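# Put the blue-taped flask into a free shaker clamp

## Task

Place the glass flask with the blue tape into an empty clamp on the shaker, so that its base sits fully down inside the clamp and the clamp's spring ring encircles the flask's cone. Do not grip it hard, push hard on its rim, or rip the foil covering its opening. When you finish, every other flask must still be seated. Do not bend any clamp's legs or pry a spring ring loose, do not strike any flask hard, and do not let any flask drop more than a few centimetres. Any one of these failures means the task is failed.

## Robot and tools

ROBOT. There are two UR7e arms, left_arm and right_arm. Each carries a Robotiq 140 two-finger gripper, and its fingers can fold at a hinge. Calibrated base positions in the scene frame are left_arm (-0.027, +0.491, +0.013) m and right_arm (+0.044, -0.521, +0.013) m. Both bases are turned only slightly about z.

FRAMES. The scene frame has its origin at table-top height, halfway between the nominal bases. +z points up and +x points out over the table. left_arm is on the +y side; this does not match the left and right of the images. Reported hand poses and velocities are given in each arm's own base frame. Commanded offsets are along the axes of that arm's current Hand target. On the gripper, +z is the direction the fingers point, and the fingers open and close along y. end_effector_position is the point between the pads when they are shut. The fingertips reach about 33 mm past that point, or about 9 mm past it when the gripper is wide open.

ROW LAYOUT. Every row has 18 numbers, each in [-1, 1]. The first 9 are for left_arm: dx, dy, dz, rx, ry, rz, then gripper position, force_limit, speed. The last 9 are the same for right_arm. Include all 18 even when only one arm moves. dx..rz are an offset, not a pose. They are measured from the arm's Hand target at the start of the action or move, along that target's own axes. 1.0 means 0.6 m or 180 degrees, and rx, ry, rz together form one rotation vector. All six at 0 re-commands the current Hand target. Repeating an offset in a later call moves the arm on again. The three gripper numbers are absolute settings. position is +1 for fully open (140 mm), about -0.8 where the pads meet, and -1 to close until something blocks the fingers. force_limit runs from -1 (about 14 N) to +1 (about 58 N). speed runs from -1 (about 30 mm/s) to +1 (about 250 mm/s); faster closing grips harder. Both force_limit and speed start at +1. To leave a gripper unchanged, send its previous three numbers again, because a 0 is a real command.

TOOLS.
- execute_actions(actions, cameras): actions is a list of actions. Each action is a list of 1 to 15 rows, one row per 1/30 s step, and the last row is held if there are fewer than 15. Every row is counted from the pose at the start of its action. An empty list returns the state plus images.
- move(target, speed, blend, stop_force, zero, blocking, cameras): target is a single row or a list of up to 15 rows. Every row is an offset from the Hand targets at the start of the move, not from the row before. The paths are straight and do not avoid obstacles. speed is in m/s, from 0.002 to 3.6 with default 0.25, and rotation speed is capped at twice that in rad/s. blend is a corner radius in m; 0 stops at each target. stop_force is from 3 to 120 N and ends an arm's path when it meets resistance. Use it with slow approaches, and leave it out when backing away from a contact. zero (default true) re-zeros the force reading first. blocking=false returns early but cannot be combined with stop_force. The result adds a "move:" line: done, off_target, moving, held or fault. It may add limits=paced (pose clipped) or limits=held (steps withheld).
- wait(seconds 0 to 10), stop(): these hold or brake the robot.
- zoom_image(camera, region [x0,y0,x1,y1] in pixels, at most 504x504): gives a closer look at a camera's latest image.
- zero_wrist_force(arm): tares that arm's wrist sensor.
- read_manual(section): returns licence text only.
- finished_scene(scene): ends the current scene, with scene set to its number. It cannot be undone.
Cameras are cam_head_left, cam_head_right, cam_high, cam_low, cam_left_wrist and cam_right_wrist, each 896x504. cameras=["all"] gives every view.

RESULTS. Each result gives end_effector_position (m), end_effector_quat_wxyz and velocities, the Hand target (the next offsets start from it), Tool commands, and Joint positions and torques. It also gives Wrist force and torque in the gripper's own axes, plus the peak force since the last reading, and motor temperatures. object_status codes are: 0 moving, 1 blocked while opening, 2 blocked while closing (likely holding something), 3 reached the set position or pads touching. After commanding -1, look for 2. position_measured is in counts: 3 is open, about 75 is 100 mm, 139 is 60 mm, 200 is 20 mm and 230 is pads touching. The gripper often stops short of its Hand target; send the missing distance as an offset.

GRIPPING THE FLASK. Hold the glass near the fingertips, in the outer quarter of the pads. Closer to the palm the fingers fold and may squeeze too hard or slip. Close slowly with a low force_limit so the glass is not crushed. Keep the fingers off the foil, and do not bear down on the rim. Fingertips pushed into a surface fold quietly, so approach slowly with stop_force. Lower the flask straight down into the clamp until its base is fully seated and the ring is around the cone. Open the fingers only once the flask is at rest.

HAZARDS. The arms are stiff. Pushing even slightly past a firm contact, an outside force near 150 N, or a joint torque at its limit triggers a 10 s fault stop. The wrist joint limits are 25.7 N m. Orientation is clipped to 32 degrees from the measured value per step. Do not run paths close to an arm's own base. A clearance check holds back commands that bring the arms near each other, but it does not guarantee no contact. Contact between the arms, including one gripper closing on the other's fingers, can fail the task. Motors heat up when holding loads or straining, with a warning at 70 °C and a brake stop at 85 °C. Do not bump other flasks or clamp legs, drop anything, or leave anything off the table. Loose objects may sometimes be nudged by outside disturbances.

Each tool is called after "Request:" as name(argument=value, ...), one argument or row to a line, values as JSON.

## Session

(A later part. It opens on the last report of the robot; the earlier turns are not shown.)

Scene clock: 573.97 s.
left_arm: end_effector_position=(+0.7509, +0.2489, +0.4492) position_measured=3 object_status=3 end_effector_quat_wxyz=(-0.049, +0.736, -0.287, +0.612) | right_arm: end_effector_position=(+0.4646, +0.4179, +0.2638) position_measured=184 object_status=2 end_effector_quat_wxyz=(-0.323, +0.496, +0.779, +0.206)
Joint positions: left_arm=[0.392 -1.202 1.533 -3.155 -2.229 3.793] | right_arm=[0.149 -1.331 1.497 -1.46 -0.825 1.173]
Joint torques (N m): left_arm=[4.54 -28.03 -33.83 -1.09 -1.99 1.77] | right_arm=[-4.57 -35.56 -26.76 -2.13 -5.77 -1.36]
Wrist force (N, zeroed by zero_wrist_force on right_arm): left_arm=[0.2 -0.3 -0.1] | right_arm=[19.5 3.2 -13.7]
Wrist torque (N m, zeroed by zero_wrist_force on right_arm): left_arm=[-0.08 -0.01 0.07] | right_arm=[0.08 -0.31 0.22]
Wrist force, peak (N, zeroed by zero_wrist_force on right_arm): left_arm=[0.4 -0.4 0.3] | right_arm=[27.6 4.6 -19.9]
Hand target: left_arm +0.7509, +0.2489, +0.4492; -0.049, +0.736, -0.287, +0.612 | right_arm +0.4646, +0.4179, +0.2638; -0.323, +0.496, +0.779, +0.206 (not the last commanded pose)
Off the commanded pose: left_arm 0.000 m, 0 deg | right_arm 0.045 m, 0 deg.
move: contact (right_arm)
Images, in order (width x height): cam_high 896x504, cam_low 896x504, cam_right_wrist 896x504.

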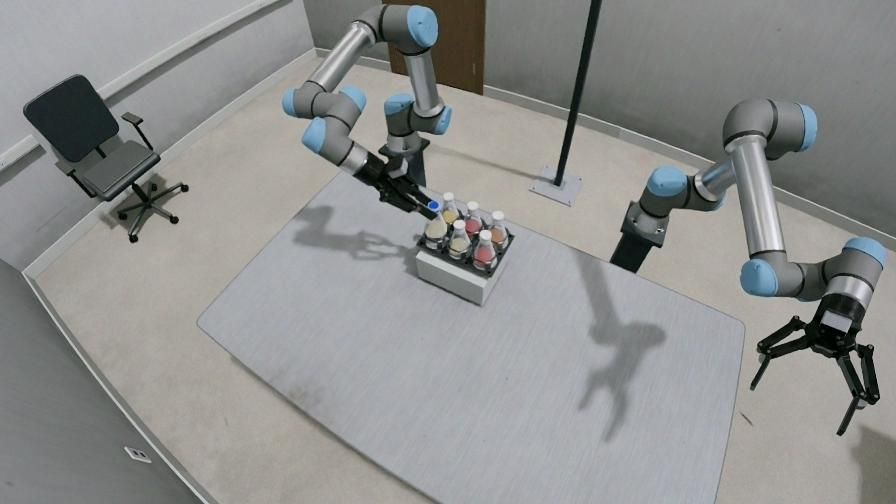

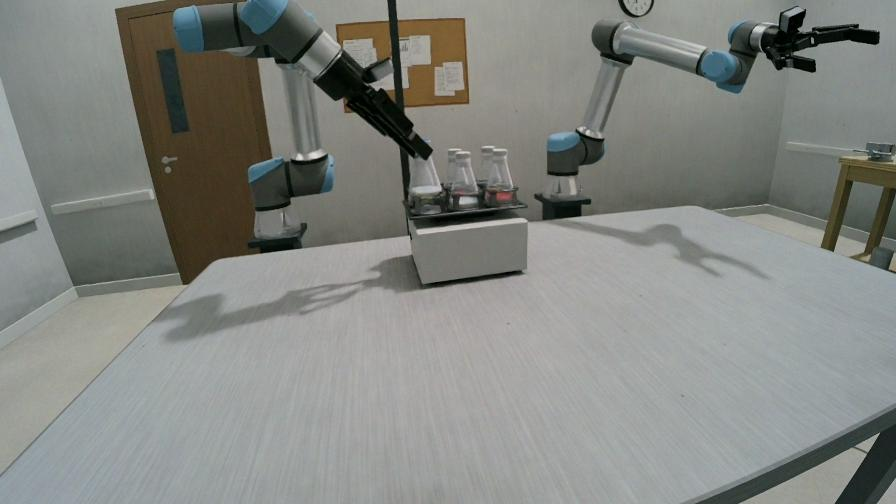

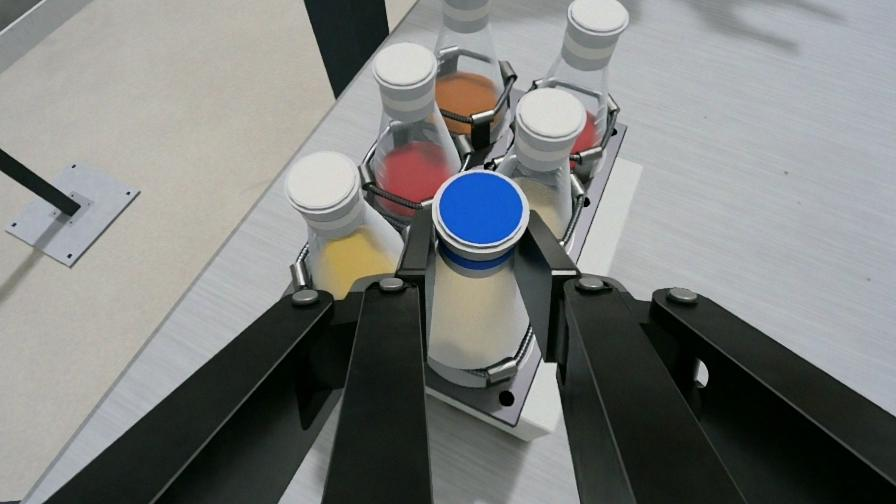

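Request:
move(
  target=[
    [0,0,0,0,0,0,1,1,1,0.0035,0,-0.0035,0,0,0,-1,-1,-1],
    [0,0,0,0,0,0,1,1,1,0.0067,0.0021,-0.0004,0,0,0,-1,-1,-1],
  ],
  speed=0.02,
)

Request:
move(
  target=[0,0,0,0,0,0,1,1,1,-0.0507,0,0.0507,0,0,0,-1,-1,-1],
  speed=0.012,
  stop_force=20,
  zero=false,
)

Scene clock: 610.30 s.
left_arm: end_effector_position=(+0.7509, +0.2489, +0.4492) position_measured=3 object_status=3 end_effector_quat_wxyz=(-0.049, +0.736, -0.287, +0.612) | right_arm: end_effector_position=(+0.4647, +0.4209, +0.2669) position_measured=184 object_status=2 end_effector_quat_wxyz=(-0.323, +0.496, +0.779, +0.206)
Joint positions: left_arm=[0.392 -1.202 1.533 -3.155 -2.229 3.793] | right_arm=[0.154 -1.33 1.488 -1.458 -0.823 1.18]
Joint torques (N m): left_arm=[4.54 -28.73 -34.06 -0.93 -2.01 1.66] | right_arm=[-6.39 -27.29 -28.15 -0.75 3.14 -1.84]
Wrist force (N, zeroed by zero_wrist_force on right_arm): left_arm=[0.4 -0.3 0.1] | right_arm=[0.0 -0.1 0.2]
Wrist torque (N m, zeroed by zero_wrist_force on right_arm): left_arm=[-0.10 -0.08 0.08] | right_arm=[0.00 0.00 0.01]
Wrist force, peak (N, zeroed by zero_wrist_force on right_arm): left_arm=[0.6 -0.4 0.1] | right_arm=[19.7 3.2 -13.7]
Hand target: left_arm +0.7509, +0.2489, +0.4492; -0.049, +0.736, -0.287, +0.612 | right_arm +0.4646, +0.4208, +0.2668; -0.323, +0.496, +0.779, +0.206
Off the commanded pose: left_arm 0.000 m, 0 deg | right_arm 0.000 m, 0 deg.
move: done

Scene clock: 611.73 s.
left_arm: end_effector_position=(+0.7509, +0.2489, +0.4492) position_measured=3 object_status=3 end_effector_quat_wxyz=(-0.049, +0.736, -0.287, +0.612) | right_arm: end_effector_position=(+0.4647, +0.4208, +0.2624) position_measured=184 object_status=2 end_effector_quat_wxyz=(-0.323, +0.496, +0.779, +0.206)
Joint positions: left_arm=[0.392 -1.202 1.533 -3.155 -2.229 3.793] | right_arm=[0.154 -1.328 1.498 -1.469 -0.823 1.18]
Joint torques (N m): left_arm=[3.97 -28.22 -34.3 -0.96 -1.91 2.02] | right_arm=[-6.06 -35.96 -28 -0.43 -4.93 -1.85]
Wrist force (N, zeroed by zero_wrist_force on right_arm): left_arm=[0.1 0.0 0.1] | right_arm=[15.9 3.6 -11.5]
Wrist torque (N m, zeroed by zero_wrist_force on right_arm): left_arm=[-0.04 0.00 0.08] | right_arm=[-0.01 -0.28 0.16]
Wrist force, peak (N, zeroed by zero_wrist_force on right_arm): left_arm=[0.3 -0.5 0.3] | right_arm=[22.2 5.3 -16.2]
Hand target: left_arm +0.7509, +0.2489, +0.4492; -0.049, +0.736, -0.287, +0.612 | right_arm +0.4647, +0.4208, +0.2624; -0.323, +0.496, +0.779, +0.206 (not the last commanded pose)
Off the commanded pose: left_arm 0.000 m, 0 deg | right_arm 0.039 m, 0 deg.
move: contact (right_arm)

Request:
move(
  target=[
    [0,0,0,0,0,0,1,1,1,0.0047,0,-0.0047,0,0,0,-1,-1,-1],
    [0,0,0,0,0,0,1,1,1,0.0065,0.0042,-0.0029,0,0,0,-1,-1,-1],
  ],
  speed=0.02,
)

Request:
move(
  target=[0,0,0,0,0,0,1,1,1,-0.0507,0,0.0507,0,0,0,-1,-1,-1],
  speed=0.012,
  stop_force=20,
  zero=false,
  cameras=["cam_right_wrist","cam_low","cam_high","cam_head_right"],
)

Request:
zoom_image(
  camera="cam_low",
  region=[395, 110, 475, 225],
)

Request:
zoom_image(
  camera="cam_right_wrist",
  region=[380, 310, 560, 430],
)

Request:
zoom_image(
  camera="cam_high",
  region=[410, 180, 480, 260],
)

Scene clock: 623.83 s.
left_arm: end_effector_position=(+0.7509, +0.2489, +0.4492) position_measured=3 object_status=3 end_effector_quat_wxyz=(-0.049, +0.736, -0.287, +0.612) | right_arm: end_effector_position=(+0.4664, +0.4234, +0.2664) position_measured=184 object_status=2 end_effector_quat_wxyz=(-0.323, +0.496, +0.779, +0.207)
Joint positions: left_arm=[0.392 -1.202 1.533 -3.155 -2.229 3.793] | right_arm=[0.157 -1.324 1.482 -1.462 -0.822 1.185]
Joint torques (N m): left_arm=[5.66 -29.13 -33.31 -1 -1.94 1.62] | right_arm=[-6.73 -43.25 -14.34 -2.41 3.13 -1.48]
Wrist force (N, zeroed by zero_wrist_force on right_arm): left_arm=[0.2 -0.1 0.1] | right_arm=[-0.1 -0.4 0.2]
Wrist torque (N m, zeroed by zero_wrist_force on right_arm): left_arm=[-0.06 -0.04 0.07] | right_arm=[-0.06 0.02 0.00]
Wrist force, peak (N, zeroed by zero_wrist_force on right_arm): left_arm=[0.4 -0.5 0.2] | right_arm=[16.8 4.2 -12.1]
Hand target: left_arm +0.7509, +0.2489, +0.4492; -0.049, +0.736, -0.287, +0.612 | right_arm +0.4663, +0.4233, +0.2664; -0.323, +0.496, +0.779, +0.206
Off the commanded pose: left_arm 0.000 m, 0 deg | right_arm 0.000 m, 0 deg.
move: done

Scene clock: 625.27 s.
left_arm: end_effector_position=(+0.7509, +0.2489, +0.4492) position_measured=3 object_status=3 end_effector_quat_wxyz=(-0.049, +0.736, -0.287, +0.612) | right_arm: end_effector_position=(+0.4664, +0.4233, +0.2624) position_measured=184 object_status=2 end_effector_quat_wxyz=(-0.323, +0.496, +0.779, +0.207)
Joint positions: left_arm=[0.392 -1.202 1.533 -3.155 -2.229 3.793] | right_arm=[0.157 -1.323 1.491 -1.472 -0.822 1.185]
Joint torques (N m): left_arm=[6.12 -28.1 -33.04 -1.12 -1.84 1.64] | right_arm=[9.9 -36.48 -27.92 -0.74 0.55 -1.79]
Wrist force (N, zeroed by zero_wrist_force on right_arm): left_arm=[0.3 -0.4 0.1] | right_arm=[10.0 -0.7 -17.8]
Wrist torque (N m, zeroed by zero_wrist_force on right_arm): left_arm=[-0.10 -0.06 0.07] | right_arm=[0.22 -0.18 0.12]
Wrist force, peak (N, zeroed by zero_wrist_force on right_arm): left_arm=[0.5 -0.5 0.0] | right_arm=[14.5 -0.8 -25.4]
Hand target: left_arm +0.7509, +0.2489, +0.4492; -0.049, +0.736, -0.287, +0.612 | right_arm +0.4664, +0.4233, +0.2624; -0.323, +0.496, +0.779, +0.207 (not the last commanded pose)
Off the commanded pose: left_arm 0.000 m, 0 deg | right_arm 0.039 m, 0 deg.
move: contact (right_arm)
Images, in order (width x height): cam_head_right 896x504, cam_high 896x504, cam_low 896x504, cam_right_wrist 896x504.

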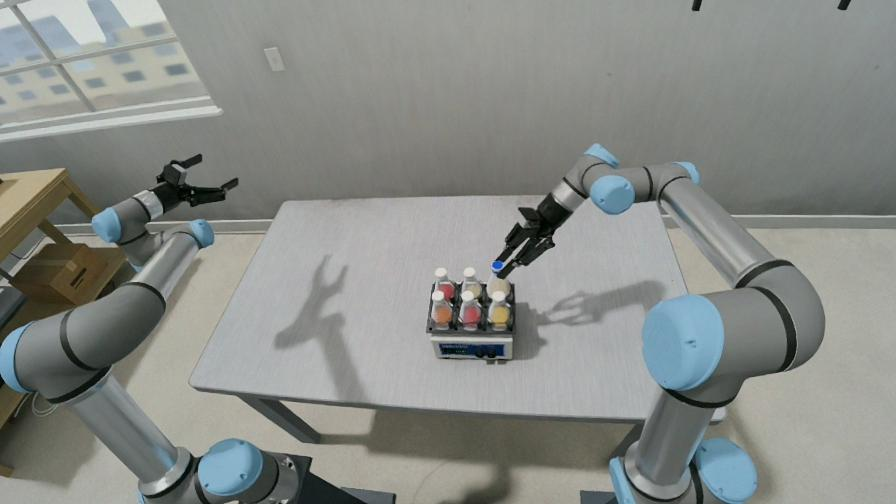

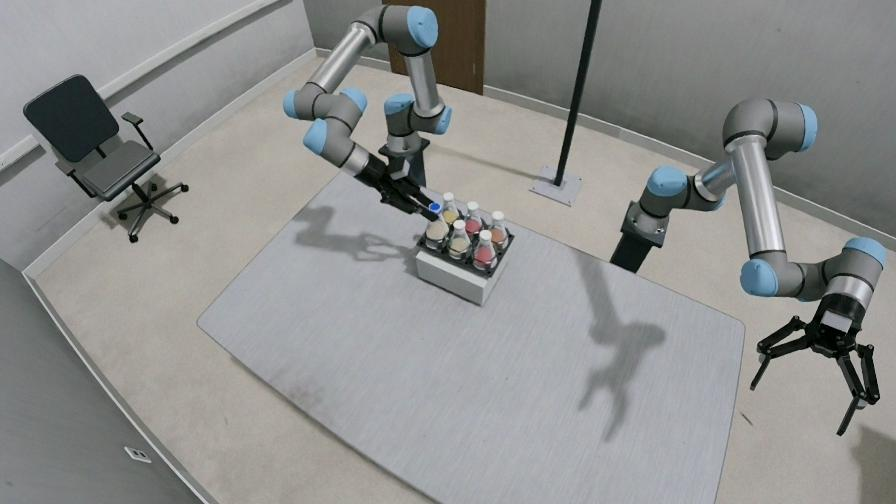

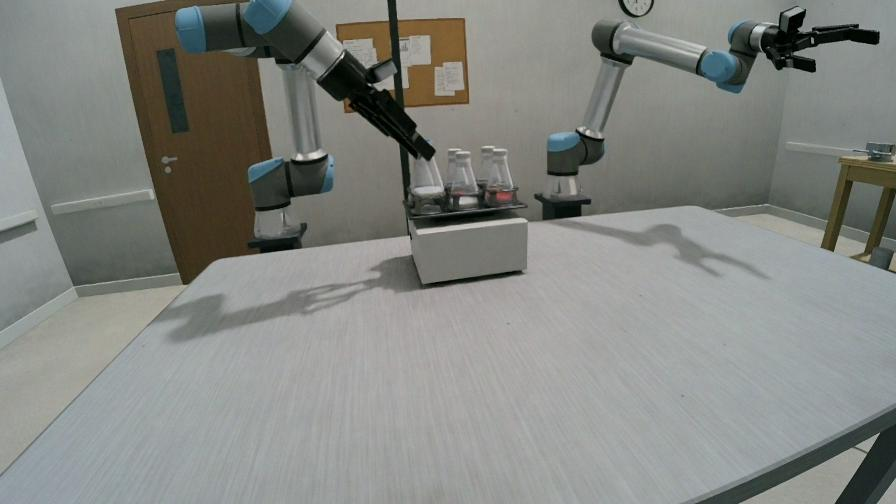

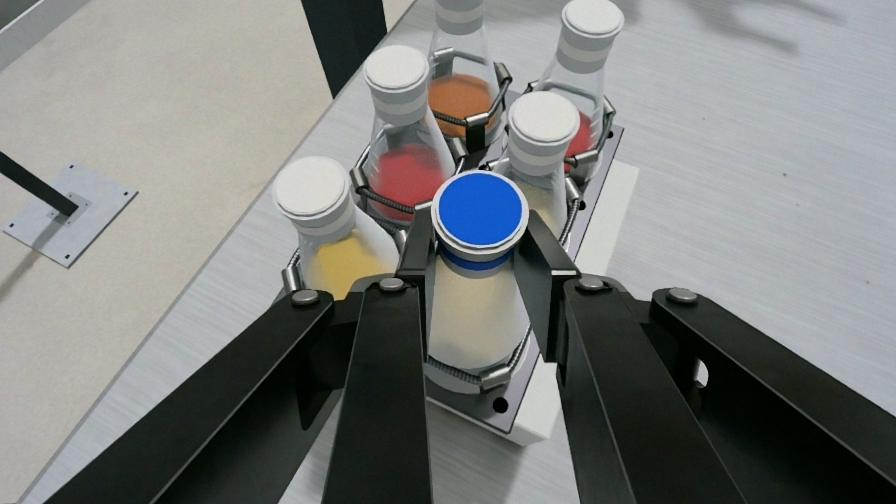

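Scaled by 4.383 from the camera's 896x504 image, which has a finer 1280x720 frame.

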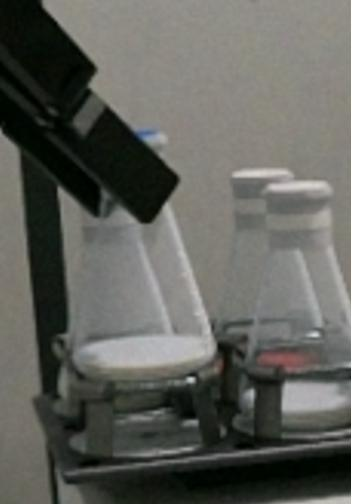

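Scaled by 2.800 from the camera's 896x504 image, which has a finer 1280x720 frame.

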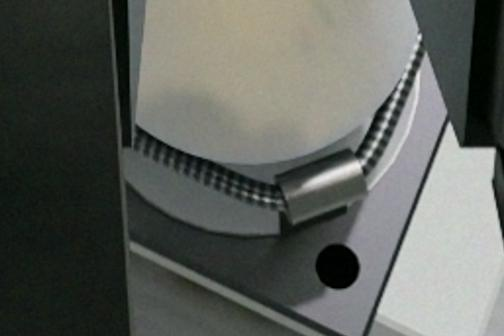

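Scaled by 6.300 from the camera's 896x504 image, which has a finer 1280x720 frame.

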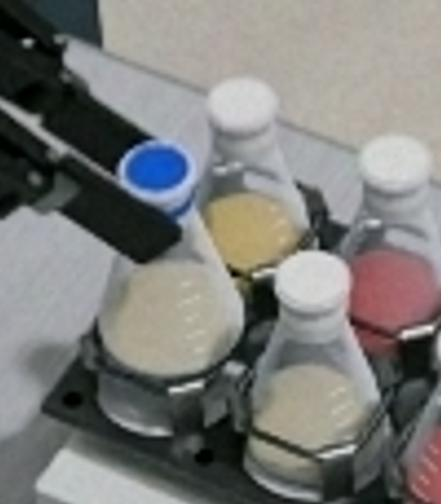

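Request:
move(
  target=[
    [0,0,0,0,0,0,1,1,1,0.0047,0,-0.0047,0,0,0,-1,-1,-1],
    [0,0,0,0,0,0,1,1,1,0.0037,-0.0005,-0.0057,0,0,0,-1,-1,-1],
  ],
  speed=0.02,
)

Request:
move(
  target=[0,0,0,0,0,0,1,1,1,-0.0507,0,0.0507,0,0,0,-1,-1,-1],
  speed=0.012,
  stop_force=35,
  zero=false,
  cameras=["cam_right_wrist","cam_low"],
)

Scene clock: 638.30 s.
left_arm: end_effector_position=(+0.7509, +0.2489, +0.4492) position_measured=3 object_status=3 end_effector_quat_wxyz=(-0.049, +0.736, -0.287, +0.612) | right_arm: end_effector_position=(+0.4665, +0.4224, +0.2664) position_measured=184 object_status=2 end_effector_quat_wxyz=(-0.322, +0.496, +0.779, +0.207)
Joint positions: left_arm=[0.392 -1.202 1.533 -3.155 -2.229 3.793] | right_arm=[0.156 -1.325 1.483 -1.46 -0.823 1.182]
Joint torques (N m): left_arm=[4.78 -29.18 -34.35 -0.97 -1.92 1.79] | right_arm=[0.38 -40.96 -15.2 -1.55 -0.64 -0.35]
Wrist force (N, zeroed by zero_wrist_force on right_arm): left_arm=[0.3 -0.2 0.1] | right_arm=[0.0 -0.1 0.0]
Wrist torque (N m, zeroed by zero_wrist_force on right_arm): left_arm=[-0.06 -0.04 0.08] | right_arm=[0.00 0.00 0.16]
Wrist force, peak (N, zeroed by zero_wrist_force on right_arm): left_arm=[0.3 -0.5 0.3] | right_arm=[10.7 -0.4 -18.4]
Hand target: left_arm +0.7509, +0.2489, +0.4492; -0.049, +0.736, -0.287, +0.612 | right_arm +0.4665, +0.4224, +0.2664; -0.323, +0.496, +0.779, +0.207
Off the commanded pose: left_arm 0.000 m, 0 deg | right_arm 0.000 m, 0 deg.
move: done

Scene clock: 639.97 s.
left_arm: end_effector_position=(+0.7509, +0.2489, +0.4492) position_measured=3 object_status=3 end_effector_quat_wxyz=(-0.049, +0.736, -0.287, +0.612) | right_arm: end_effector_position=(+0.4666, +0.4224, +0.2589) position_measured=184 object_status=2 end_effector_quat_wxyz=(-0.322, +0.496, +0.780, +0.207)
Joint positions: left_arm=[0.392 -1.202 1.533 -3.155 -2.229 3.793] | right_arm=[0.156 -1.322 1.499 -1.48 -0.823 1.183]
Joint torques (N m): left_arm=[5.56 -29.7 -32.98 -1.07 -1.81 1.87] | right_arm=[8.21 -31 -20.39 1.31 -4.93 1.42]
Wrist force (N, zeroed by zero_wrist_force on right_arm): left_arm=[0.4 -0.2 0.0] | right_arm=[16.3 4.0 -30.1]
Wrist torque (N m, zeroed by zero_wrist_force on right_arm): left_arm=[-0.07 -0.06 0.08] | right_arm=[-0.05 -0.39 0.15]
Wrist force, peak (N, zeroed by zero_wrist_force on right_arm): left_arm=[0.3 -0.4 0.4] | right_arm=[21.5 4.9 -39.3]
Hand target: left_arm +0.7509, +0.2489, +0.4492; -0.049, +0.736, -0.287, +0.612 | right_arm +0.4666, +0.4224, +0.2589; -0.322, +0.496, +0.780, +0.207 (not the last commanded pose)
Off the commanded pose: left_arm 0.000 m, 0 deg | right_arm 0.036 m, 0 deg.
move: contact (right_arm)
Images, in order (width x height): cam_low 896x504, cam_right_wrist 896x504.

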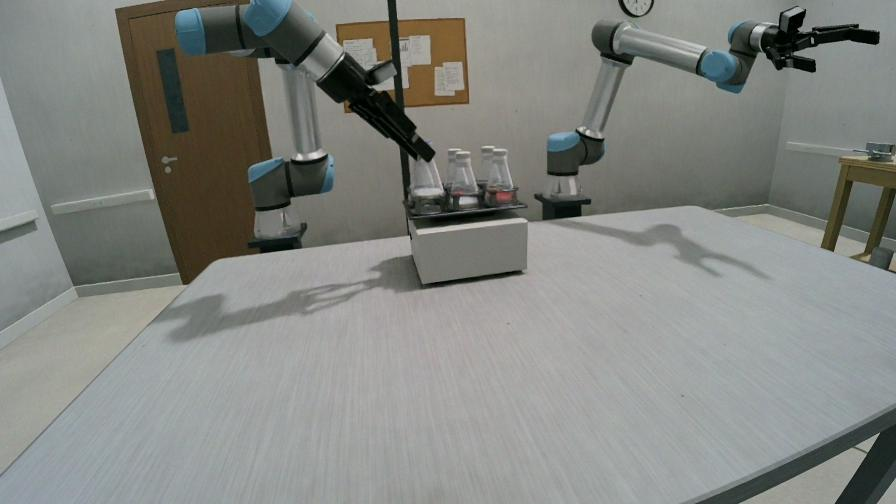

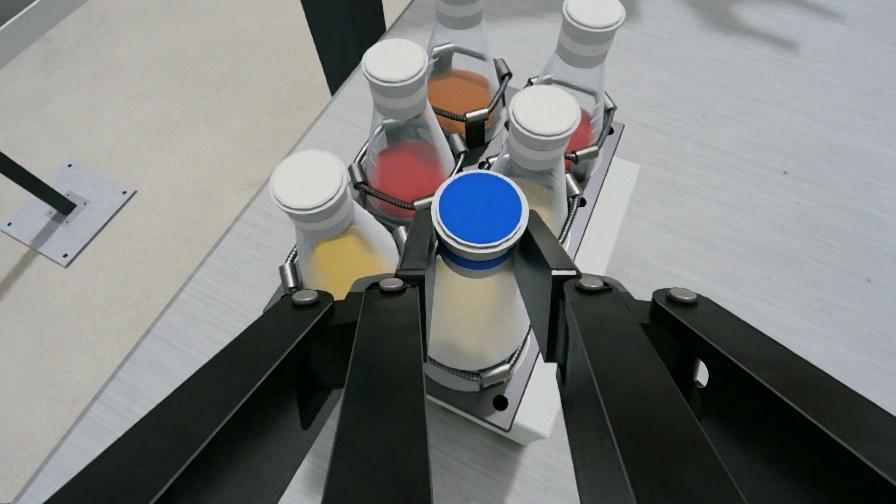

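Request:
move(
  target=[
    [0,0,0,0,0,0,1,1,1,0.0012,0.0008,-0.0036,0,0,0,-1,-1,-1],
  ],
  speed=0.01,
)

Request:
move(
  target=[0,0,0,0,0,0,1,1,1,-0.0447,0,0.0447,0,0,0,-1,-1,-1],
  speed=0.012,
  stop_force=42,
  zero=false,
  cameras=["cam_right_wrist","cam_low"],
)

Request:
zoom_image(
  camera="cam_low",
  region=[395, 110, 475, 225],
)

Request:
zoom_image(
  camera="cam_right_wrist",
  region=[380, 310, 560, 430],
)

Scene clock: 655.23 s.
left_arm: end_effector_position=(+0.7509, +0.2489, +0.4492) position_measured=3 object_status=3 end_effector_quat_wxyz=(-0.049, +0.736, -0.287, +0.612) | right_arm: end_effector_position=(+0.4674, +0.4217, +0.2610) position_measured=184 object_status=2 end_effector_quat_wxyz=(-0.322, +0.496, +0.780, +0.207)
Joint positions: left_arm=[0.392 -1.202 1.533 -3.155 -2.229 3.793] | right_arm=[0.154 -1.321 1.493 -1.472 -0.823 1.181]
Joint torques (N m): left_arm=[5.5 -28.56 -34.82 -0.98 -1.91 1.88] | right_arm=[-5.93 -22.34 -31.63 -1.18 -0.86 -1.78]
Wrist force (N, zeroed by zero_wrist_force on right_arm): left_arm=[0.3 -0.1 0.0] | right_arm=[1.2 0.7 -1.2]
Wrist torque (N m, zeroed by zero_wrist_force on right_arm): left_arm=[-0.05 -0.05 0.07] | right_arm=[-0.13 0.00 0.14]
Wrist force, peak (N, zeroed by zero_wrist_force on right_arm): left_arm=[0.3 -0.5 0.4] | right_arm=[17.1 4.3 -30.4]
Hand target: left_arm +0.7509, +0.2489, +0.4492; -0.049, +0.736, -0.287, +0.612 | right_arm +0.4674, +0.4217, +0.2609; -0.322, +0.496, +0.780, +0.207
Off the commanded pose: left_arm 0.000 m, 0 deg | right_arm 0.000 m, 0 deg.
move: done

Scene clock: 656.63 s.
left_arm: end_effector_position=(+0.7509, +0.2489, +0.4492) position_measured=3 object_status=3 end_effector_quat_wxyz=(-0.049, +0.736, -0.287, +0.612) | right_arm: end_effector_position=(+0.4675, +0.4217, +0.2578) position_measured=184 object_status=2 end_effector_quat_wxyz=(-0.322, +0.496, +0.780, +0.207)
Joint positions: left_arm=[0.392 -1.202 1.533 -3.155 -2.229 3.793] | right_arm=[0.154 -1.32 1.499 -1.481 -0.823 1.181]
Joint torques (N m): left_arm=[5.7 -27.99 -33.33 -1.12 -1.81 1.76] | right_arm=[4.84 -29.57 -21.39 1.79 -6.5 -1.27]
Wrist force (N, zeroed by zero_wrist_force on right_arm): left_arm=[0.4 -0.3 0.2] | right_arm=[23.0 4.3 -26.7]
Wrist torque (N m, zeroed by zero_wrist_force on right_arm): left_arm=[-0.09 -0.06 0.07] | right_arm=[-0.08 -0.45 0.17]
Wrist force, peak (N, zeroed by zero_wrist_force on right_arm): left_arm=[0.4 -0.5 0.0] | right_arm=[29.8 2.7 -38.2]
Hand target: left_arm +0.7509, +0.2489, +0.4492; -0.049, +0.736, -0.287, +0.612 | right_arm +0.4675, +0.4217, +0.2578; -0.322, +0.496, +0.780, +0.207 (not the last commanded pose)
Off the commanded pose: left_arm 0.000 m, 0 deg | right_arm 0.035 m, 0 deg.
move: contact (right_arm)
Images, in order (width x height): cam_low 896x504, cam_right_wrist 896x504.

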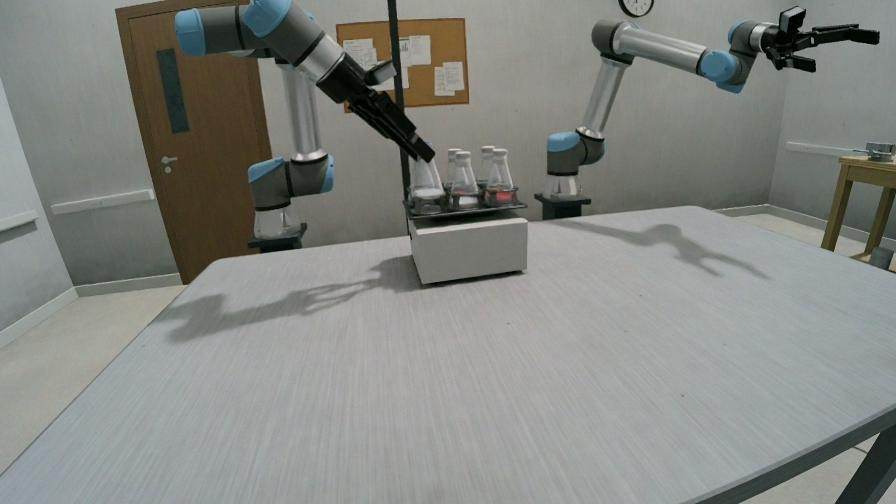

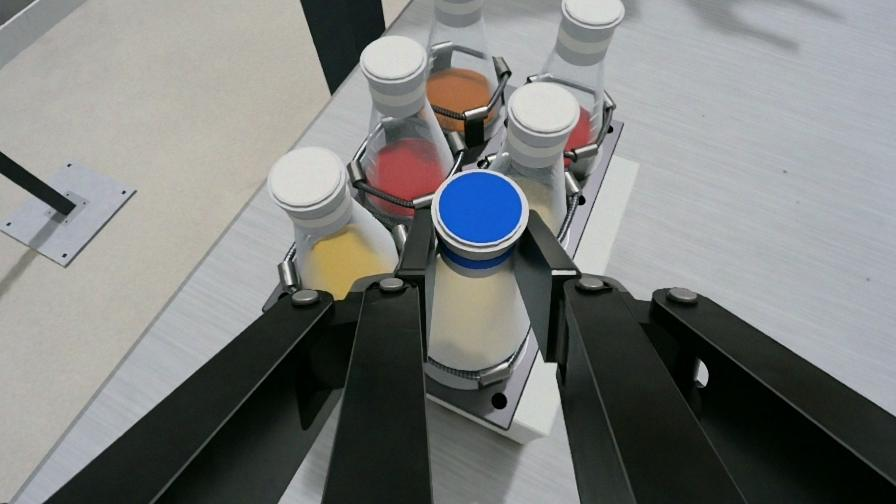

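Scaled by 4.383 from the camera's 896x504 image, which has a finer 1280x720 frame.

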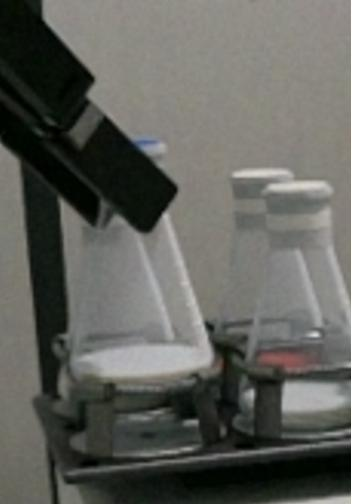

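Scaled by 2.800 from the camera's 896x504 image, which has a finer 1280x720 frame.

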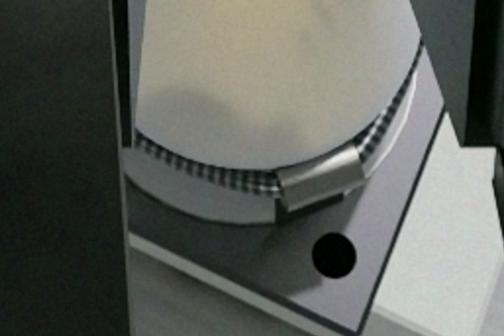

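Request:
move(
  target=[
    [0,0,0,0,0,0,1,1,1,0.002,0.0017,-0.003,0,0,0,-1,-1,-1],
  ],
  speed=0.01,
)

Request:
move(
  target=[0,0,0,0,0,0,1,1,1,-0.043,0,0.043,0,0,0,-1,-1,-1],
  speed=0.012,
  stop_force=50,
  zero=false,
  cameras=["cam_right_wrist","cam_low"],
)

Request:
zoom_image(
  camera="cam_low",
  region=[395, 110, 475, 225],
)

Request:
zoom_image(
  camera="cam_right_wrist",
  region=[380, 310, 560, 430],
)

Scene clock: 670.13 s.
left_arm: end_effector_position=(+0.7509, +0.2489, +0.4492) position_measured=3 object_status=3 end_effector_quat_wxyz=(-0.049, +0.736, -0.287, +0.612) | right_arm: end_effector_position=(+0.4686, +0.4217, +0.2599) position_measured=184 object_status=2 end_effector_quat_wxyz=(-0.322, +0.496, +0.780, +0.207)
Joint positions: left_arm=[0.392 -1.202 1.533 -3.155 -2.229 3.793] | right_arm=[0.154 -1.318 1.492 -1.475 -0.823 1.18]
Joint torques (N m): left_arm=[5.73 -28.51 -33.48 -1.03 -1.83 1.67] | right_arm=[-7.65 -22.87 -28.92 -1.51 3.54 -2.29]
Wrist force (N, zeroed by zero_wrist_force on right_arm): left_arm=[0.3 -0.3 0.2] | right_arm=[2.6 -0.9 -2.3]
Wrist torque (N m, zeroed by zero_wrist_force on right_arm): left_arm=[-0.09 -0.04 0.07] | right_arm=[0.03 -0.02 0.21]
Wrist force, peak (N, zeroed by zero_wrist_force on right_arm): left_arm=[0.4 -0.5 0.2] | right_arm=[23.4 4.5 -27.0]
Hand target: left_arm +0.7509, +0.2489, +0.4492; -0.049, +0.736, -0.287, +0.612 | right_arm +0.4686, +0.4218, +0.2599; -0.322, +0.496, +0.780, +0.207
Off the commanded pose: left_arm 0.000 m, 0 deg | right_arm 0.000 m, 0 deg.
move: done

Scene clock: 671.53 s.
left_arm: end_effector_position=(+0.7509, +0.2489, +0.4492) position_measured=3 object_status=3 end_effector_quat_wxyz=(-0.049, +0.736, -0.287, +0.612) | right_arm: end_effector_position=(+0.4687, +0.4219, +0.2568) position_measured=184 object_status=2 end_effector_quat_wxyz=(-0.322, +0.496, +0.780, +0.207)
Joint positions: left_arm=[0.392 -1.202 1.533 -3.155 -2.229 3.793] | right_arm=[0.154 -1.317 1.499 -1.483 -0.822 1.18]
Joint torques (N m): left_arm=[4.83 -28.49 -32.33 -0.98 -1.81 1.64] | right_arm=[-2.98 -28.58 -22.31 -0.17 -6.74 -1.43]
Wrist force (N, zeroed by zero_wrist_force on right_arm): left_arm=[0.3 -0.5 0.2] | right_arm=[35.4 -0.6 -22.1]
Wrist torque (N m, zeroed by zero_wrist_force on right_arm): left_arm=[-0.12 -0.03 0.07] | right_arm=[0.18 -0.23 0.34]
Wrist force, peak (N, zeroed by zero_wrist_force on right_arm): left_arm=[0.2 -0.2 0.5] | right_arm=[43.1 -3.6 -35.8]
Hand target: left_arm +0.7509, +0.2489, +0.4492; -0.049, +0.736, -0.287, +0.612 | right_arm +0.4687, +0.4218, +0.2568; -0.322, +0.496, +0.780, +0.207 (not the last commanded pose)
Off the commanded pose: left_arm 0.000 m, 0 deg | right_arm 0.033 m, 0 deg.
move: contact (right_arm)
Images, in order (width x height): cam_low 896x504, cam_right_wrist 896x504.

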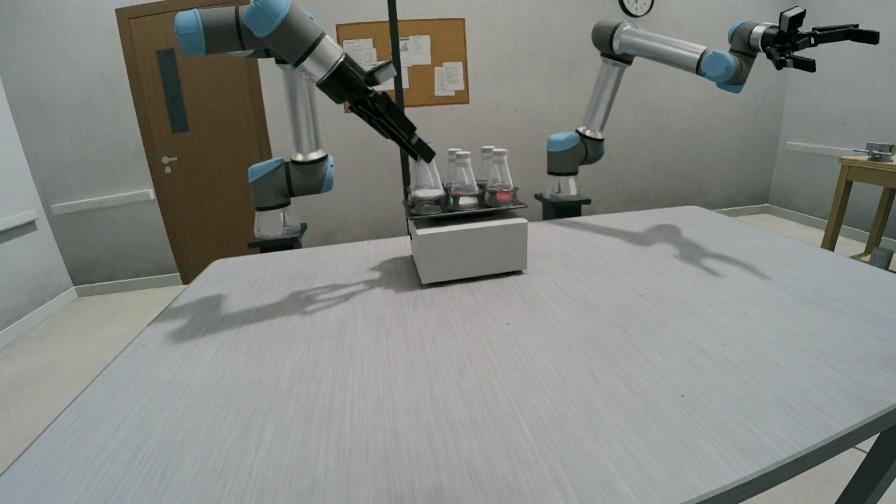

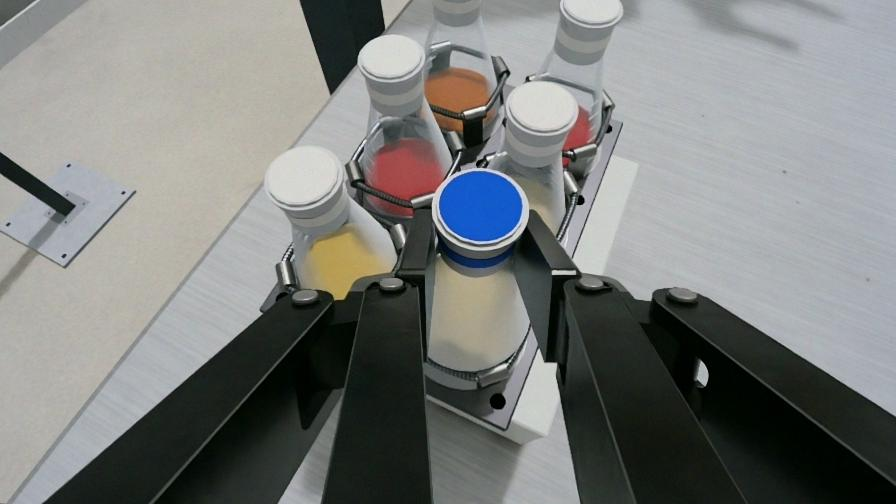

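Scaled by 4.383 from the camera's 896x504 image, which has a finer 1280x720 frame.

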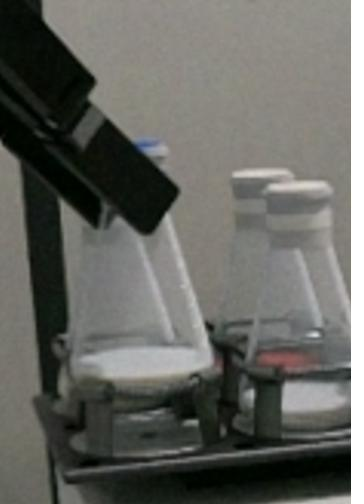

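Scaled by 2.800 from the camera's 896x504 image, which has a finer 1280x720 frame.

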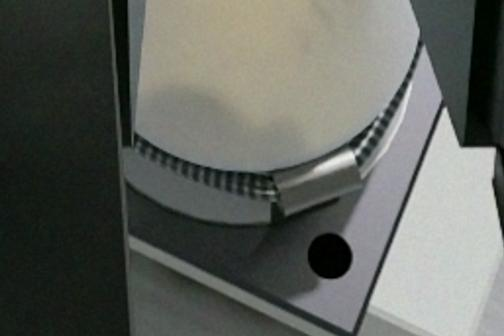

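Request:
move(
  target=[
    [0,0,0,0,0,0,1,1,1,0.003,0,-0.0018,0,0,0,-1,-1,-1],
  ],
  speed=0.01,
)

Request:
move(
  target=[
    [0,0,0,0,0,0,1,1,1,-0.043,0,0.043,0,0,0,-1,-1,-1],
  ],
  speed=0.012,
  stop_force=60,
  zero=false,
  cameras=["cam_right_wrist","cam_low"],
)

Request:
zoom_image(
  camera="cam_low",
  region=[395, 110, 475, 225],
)

Scene clock: 701.47 s.
left_arm: end_effector_position=(+0.7509, +0.2489, +0.4492) position_measured=3 object_status=3 end_effector_quat_wxyz=(-0.049, +0.736, -0.287, +0.612) | right_arm: end_effector_position=(+0.4685, +0.4223, +0.2588) position_measured=184 object_status=2 end_effector_quat_wxyz=(-0.322, +0.496, +0.780, +0.207)
Joint positions: left_arm=[0.392 -1.202 1.533 -3.155 -2.229 3.793] | right_arm=[0.155 -1.318 1.495 -1.479 -0.823 1.181]
Joint torques (N m): left_arm=[4.46 -28.49 -33.27 -0.9 -1.94 1.74] | right_arm=[3.2 -41.67 -31.55 -1.34 2.94 1.92]
Wrist force (N, zeroed by zero_wrist_force on right_arm): left_arm=[0.2 -0.1 0.2] | right_arm=[5.5 -0.7 -3.4]
Wrist torque (N m, zeroed by zero_wrist_force on right_arm): left_arm=[-0.05 -0.03 0.07] | right_arm=[0.06 -0.08 0.08]
Wrist force, peak (N, zeroed by zero_wrist_force on right_arm): left_arm=[0.4 -0.4 0.2] | right_arm=[35.9 -0.5 -22.3]
Hand target: left_arm +0.7509, +0.2489, +0.4492; -0.049, +0.736, -0.287, +0.612 | right_arm +0.4685, +0.4223, +0.2588; -0.322, +0.496, +0.780, +0.207
Off the commanded pose: left_arm 0.000 m, 0 deg | right_arm 0.000 m, 0 deg.
move: done

Scene clock: 702.87 s.
left_arm: end_effector_position=(+0.7509, +0.2489, +0.4492) position_measured=3 object_status=3 end_effector_quat_wxyz=(-0.049, +0.736, -0.287, +0.612) | right_arm: end_effector_position=(+0.4686, +0.4228, +0.2561) position_measured=184 object_status=2 end_effector_quat_wxyz=(-0.322, +0.495, +0.779, +0.208)
Joint positions: left_arm=[0.392 -1.202 1.533 -3.155 -2.229 3.793] | right_arm=[0.155 -1.317 1.502 -1.488 -0.82 1.181]
Joint torques (N m): left_arm=[4.67 -28.23 -33.11 -1.04 -1.87 1.72] | right_arm=[1.81 -23.56 -20.2 -0.08 -7.45 0.99]
Wrist force (N, zeroed by zero_wrist_force on right_arm): left_arm=[0.4 -0.2 -0.1] | right_arm=[37.9 -2.3 -27.7]
Wrist torque (N m, zeroed by zero_wrist_force on right_arm): left_arm=[-0.07 -0.06 0.07] | right_arm=[0.26 -0.24 0.23]
Wrist force, peak (N, zeroed by zero_wrist_force on right_arm): left_arm=[0.5 -0.4 0.2] | right_arm=[49.7 -5.1 -42.9]
Hand target: left_arm +0.7509, +0.2489, +0.4492; -0.049, +0.736, -0.287, +0.612 | right_arm +0.4686, +0.4224, +0.2557; -0.322, +0.495, +0.780, +0.208 (not the last commanded pose)
Off the commanded pose: left_arm 0.000 m, 0 deg | right_arm 0.034 m, 0 deg.
move: contact (right_arm)
Images, in order (width x height): cam_low 896x504, cam_right_wrist 896x504.

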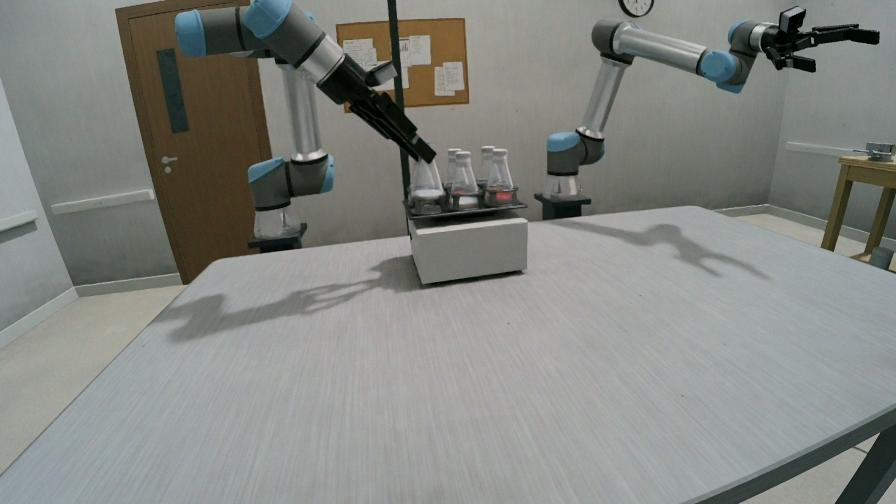

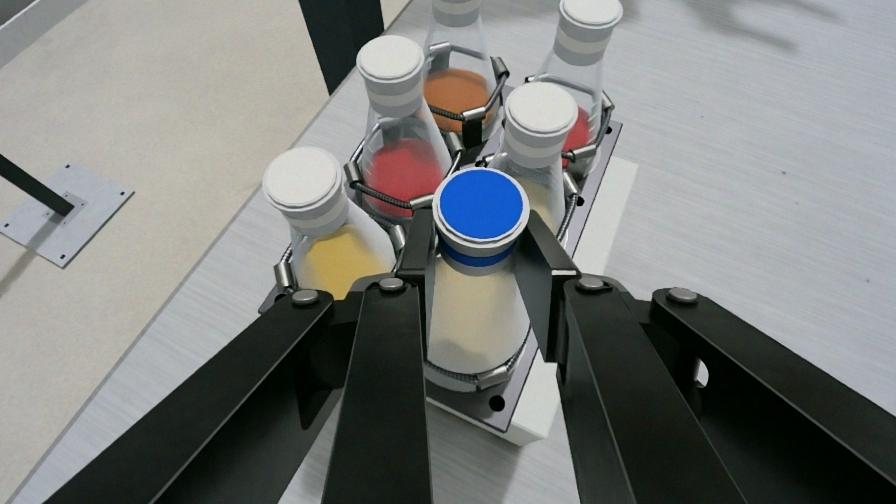

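Scaled by 4.383 from the camera's 896x504 image, which has a finer 1280x720 frame.

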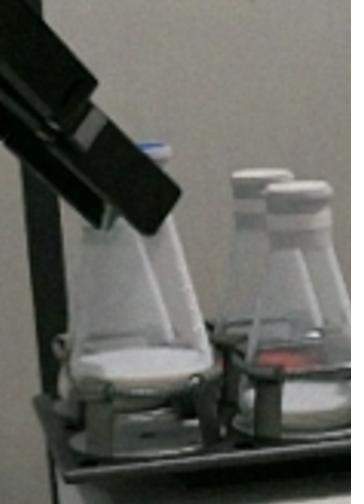

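Request:
move(
  target=[
    [0,0,0,0,0,0,1,1,1,0.0015,-0.002,-0.001,0,0,0,-1,-1,-1],
  ],
  speed=0.01,
)

Request:
move(
  target=[
    [0,0,0,0,0,0,1,1,1,-0.043,0,0.043,0,0,0,-1,-1,-1],
  ],
  speed=0.012,
  stop_force=70,
  zero=false,
  cameras=["cam_right_wrist"],
)

Scene clock: 711.73 s.
left_arm: end_effector_position=(+0.7509, +0.2489, +0.4492) position_measured=3 object_status=3 end_effector_quat_wxyz=(-0.049, +0.736, -0.287, +0.612) | right_arm: end_effector_position=(+0.4674, +0.4222, +0.2569) position_measured=184 object_status=2 end_effector_quat_wxyz=(-0.322, +0.495, +0.779, +0.208)
Joint positions: left_arm=[0.392 -1.202 1.533 -3.155 -2.229 3.793] | right_arm=[0.155 -1.32 1.503 -1.486 -0.822 1.181]
Joint torques (N m): left_arm=[5 -29.65 -33.08 -0.79 -2.04 1.66] | right_arm=[-5.79 -28.8 -2.93 2.65 -7.6 -1.93]
Wrist force (N, zeroed by zero_wrist_force on right_arm): left_arm=[0.2 -0.2 0.1] | right_arm=[24.9 8.0 -18.4]
Wrist torque (N m, zeroed by zero_wrist_force on right_arm): left_arm=[-0.06 -0.03 0.07] | right_arm=[-0.36 -0.37 0.01]
Wrist force, peak (N, zeroed by zero_wrist_force on right_arm): left_arm=[0.4 -0.4 0.3] | right_arm=[38.0 -2.3 -27.9]
Hand target: left_arm +0.7509, +0.2489, +0.4492; -0.049, +0.736, -0.287, +0.612 | right_arm +0.4674, +0.4221, +0.2568; -0.322, +0.495, +0.780, +0.208
Off the commanded pose: left_arm 0.000 m, 0 deg | right_arm 0.000 m, 0 deg.
move: done

Scene clock: 713.17 s.
left_arm: end_effector_position=(+0.7509, +0.2489, +0.4492) position_measured=3 object_status=3 end_effector_quat_wxyz=(-0.049, +0.736, -0.287, +0.612) | right_arm: end_effector_position=(+0.4676, +0.4245, +0.2553) position_measured=184 object_status=2 end_effector_quat_wxyz=(-0.325, +0.495, +0.778, +0.211)
Joint positions: left_arm=[0.392 -1.202 1.533 -3.155 -2.229 3.793] | right_arm=[0.155 -1.319 1.511 -1.495 -0.812 1.181]
Joint torques (N m): left_arm=[5.75 -28.49 -33.26 -0.97 -1.72 1.67] | right_arm=[2.43 -31.57 -22.41 0.91 -7.78 1.71]
Wrist force (N, zeroed by zero_wrist_force on right_arm): left_arm=[0.2 -0.1 0.2] | right_arm=[30.1 6.8 -16.1]
Wrist torque (N m, zeroed by zero_wrist_force on right_arm): left_arm=[-0.06 -0.03 0.07] | right_arm=[-0.19 -0.38 0.08]
Wrist force, peak (N, zeroed by zero_wrist_force on right_arm): left_arm=[0.4 -0.4 0.3] | right_arm=[48.4 -1.6 -52.4]
Hand target: left_arm +0.7509, +0.2489, +0.4492; -0.049, +0.736, -0.287, +0.612 | right_arm +0.4676, +0.4238, +0.2546; -0.324, +0.495, +0.778, +0.210 (not the last commanded pose)
Off the commanded pose: left_arm 0.000 m, 0 deg | right_arm 0.035 m, 1 deg.
move: contact (right_arm)
Images, in order (width x height): cam_right_wrist 896x504.

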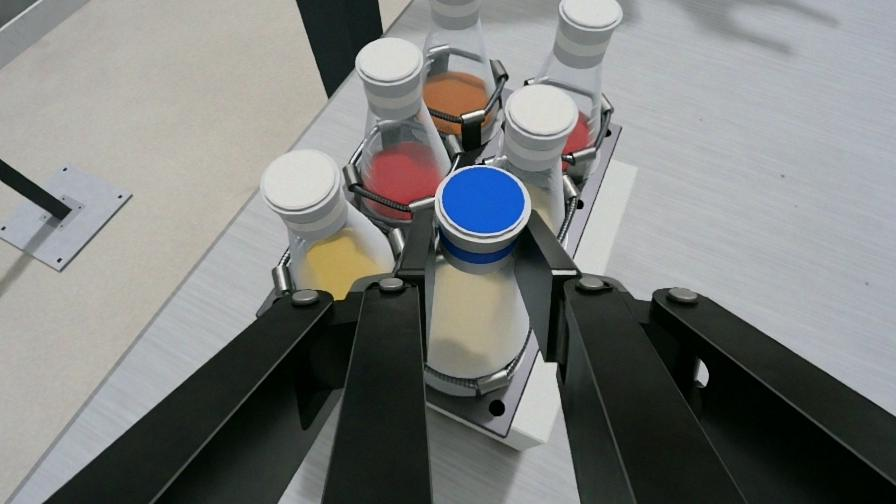

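Request:
zoom_image(
  camera="cam_right_wrist",
  region=[390, 280, 570, 430],
)

Request:
wait(
  seconds=0.1,
  cameras=["cam_high","cam_head_right","cam_head_left"],
)

Request:
zoom_image(
  camera="cam_high",
  region=[410, 180, 480, 260],
)

Scaled by 2.800 from the camera's 896x504 image, which has a finer 1280x720 frame.

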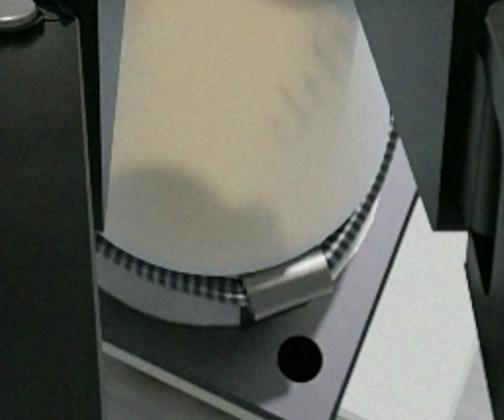

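Scene clock: 723.20 s.
left_arm: end_effector_position=(+0.7509, +0.2489, +0.4492) position_measured=3 object_status=3 end_effector_quat_wxyz=(-0.049, +0.736, -0.287, +0.612) | right_arm: end_effector_position=(+0.4676, +0.4245, +0.2553) position_measured=184 object_status=2 end_effector_quat_wxyz=(-0.325, +0.495, +0.778, +0.211)
Joint positions: left_arm=[0.392 -1.202 1.533 -3.155 -2.229 3.793] | right_arm=[0.155 -1.319 1.511 -1.495 -0.812 1.181]
Joint torques (N m): left_arm=[3.86 -28.26 -33.31 -0.89 -1.84 1.81] | right_arm=[1.39 -30.33 -21.13 -1.77 -7.64 1.82]
Wrist force (N, zeroed by zero_wrist_force on right_arm): left_arm=[0.1 -0.2 0.1] | right_arm=[30.3 6.8 -16.6]
Wrist torque (N m, zeroed by zero_wrist_force on right_arm): left_arm=[-0.06 -0.01 0.07] | right_arm=[-0.19 -0.33 0.08]
Wrist force, peak (N, zeroed by zero_wrist_force on right_arm): left_arm=[0.7 -0.3 0.2] | right_arm=[31.1 7.1 -17.0]
Hand target: left_arm +0.7509, +0.2489, +0.4492; -0.049, +0.736, -0.287, +0.612 | right_arm +0.4676, +0.4238, +0.2546; -0.324, +0.495, +0.778, +0.210 (not the last commanded pose)
Tool commands: left_gripper/position=+1.0 left_gripper/force_limit=+1.0 left_gripper/speed=+1.0 right_gripper/position=-1.0 right_gripper/force_limit=-1.0 right_gripper/speed=-1.0
Off the commanded pose: left_arm 0.000 m, 0 deg | right_arm 0.035 m, 1 deg.
wait: 0.10 s; at rest from the start
Images, in order (width x height): cam_head_left 896x504, cam_head_right 896x504, cam_high 896x504.

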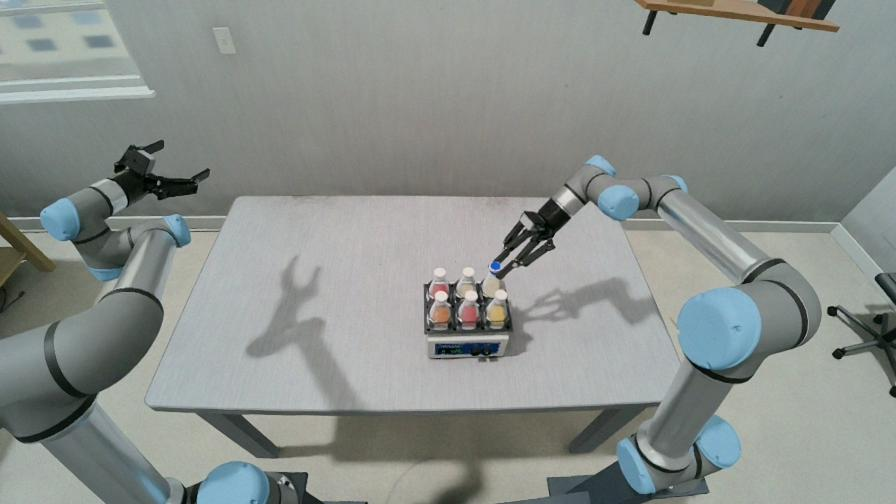

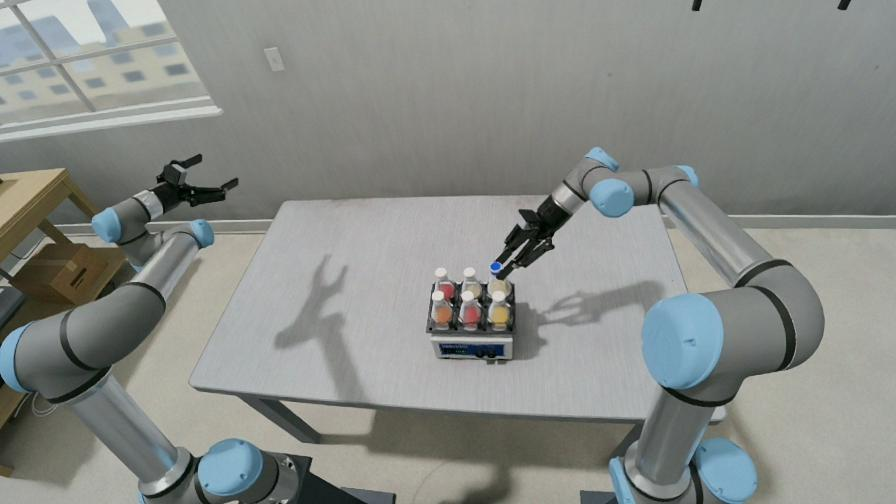

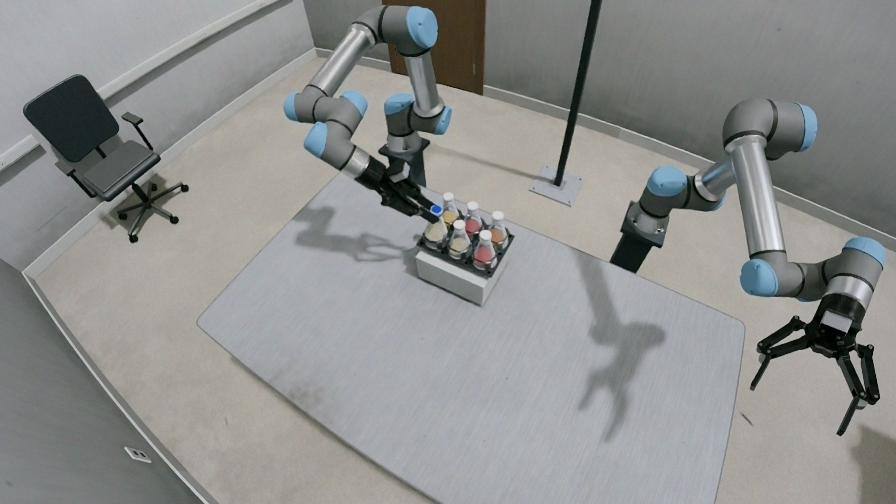

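Scaled by 6.300 from the camera's 896x504 image, which has a finer 1280x720 frame.

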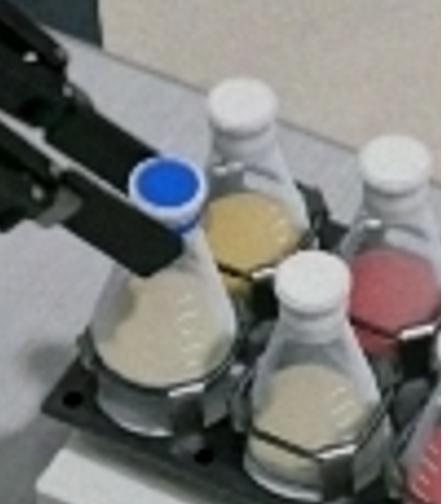

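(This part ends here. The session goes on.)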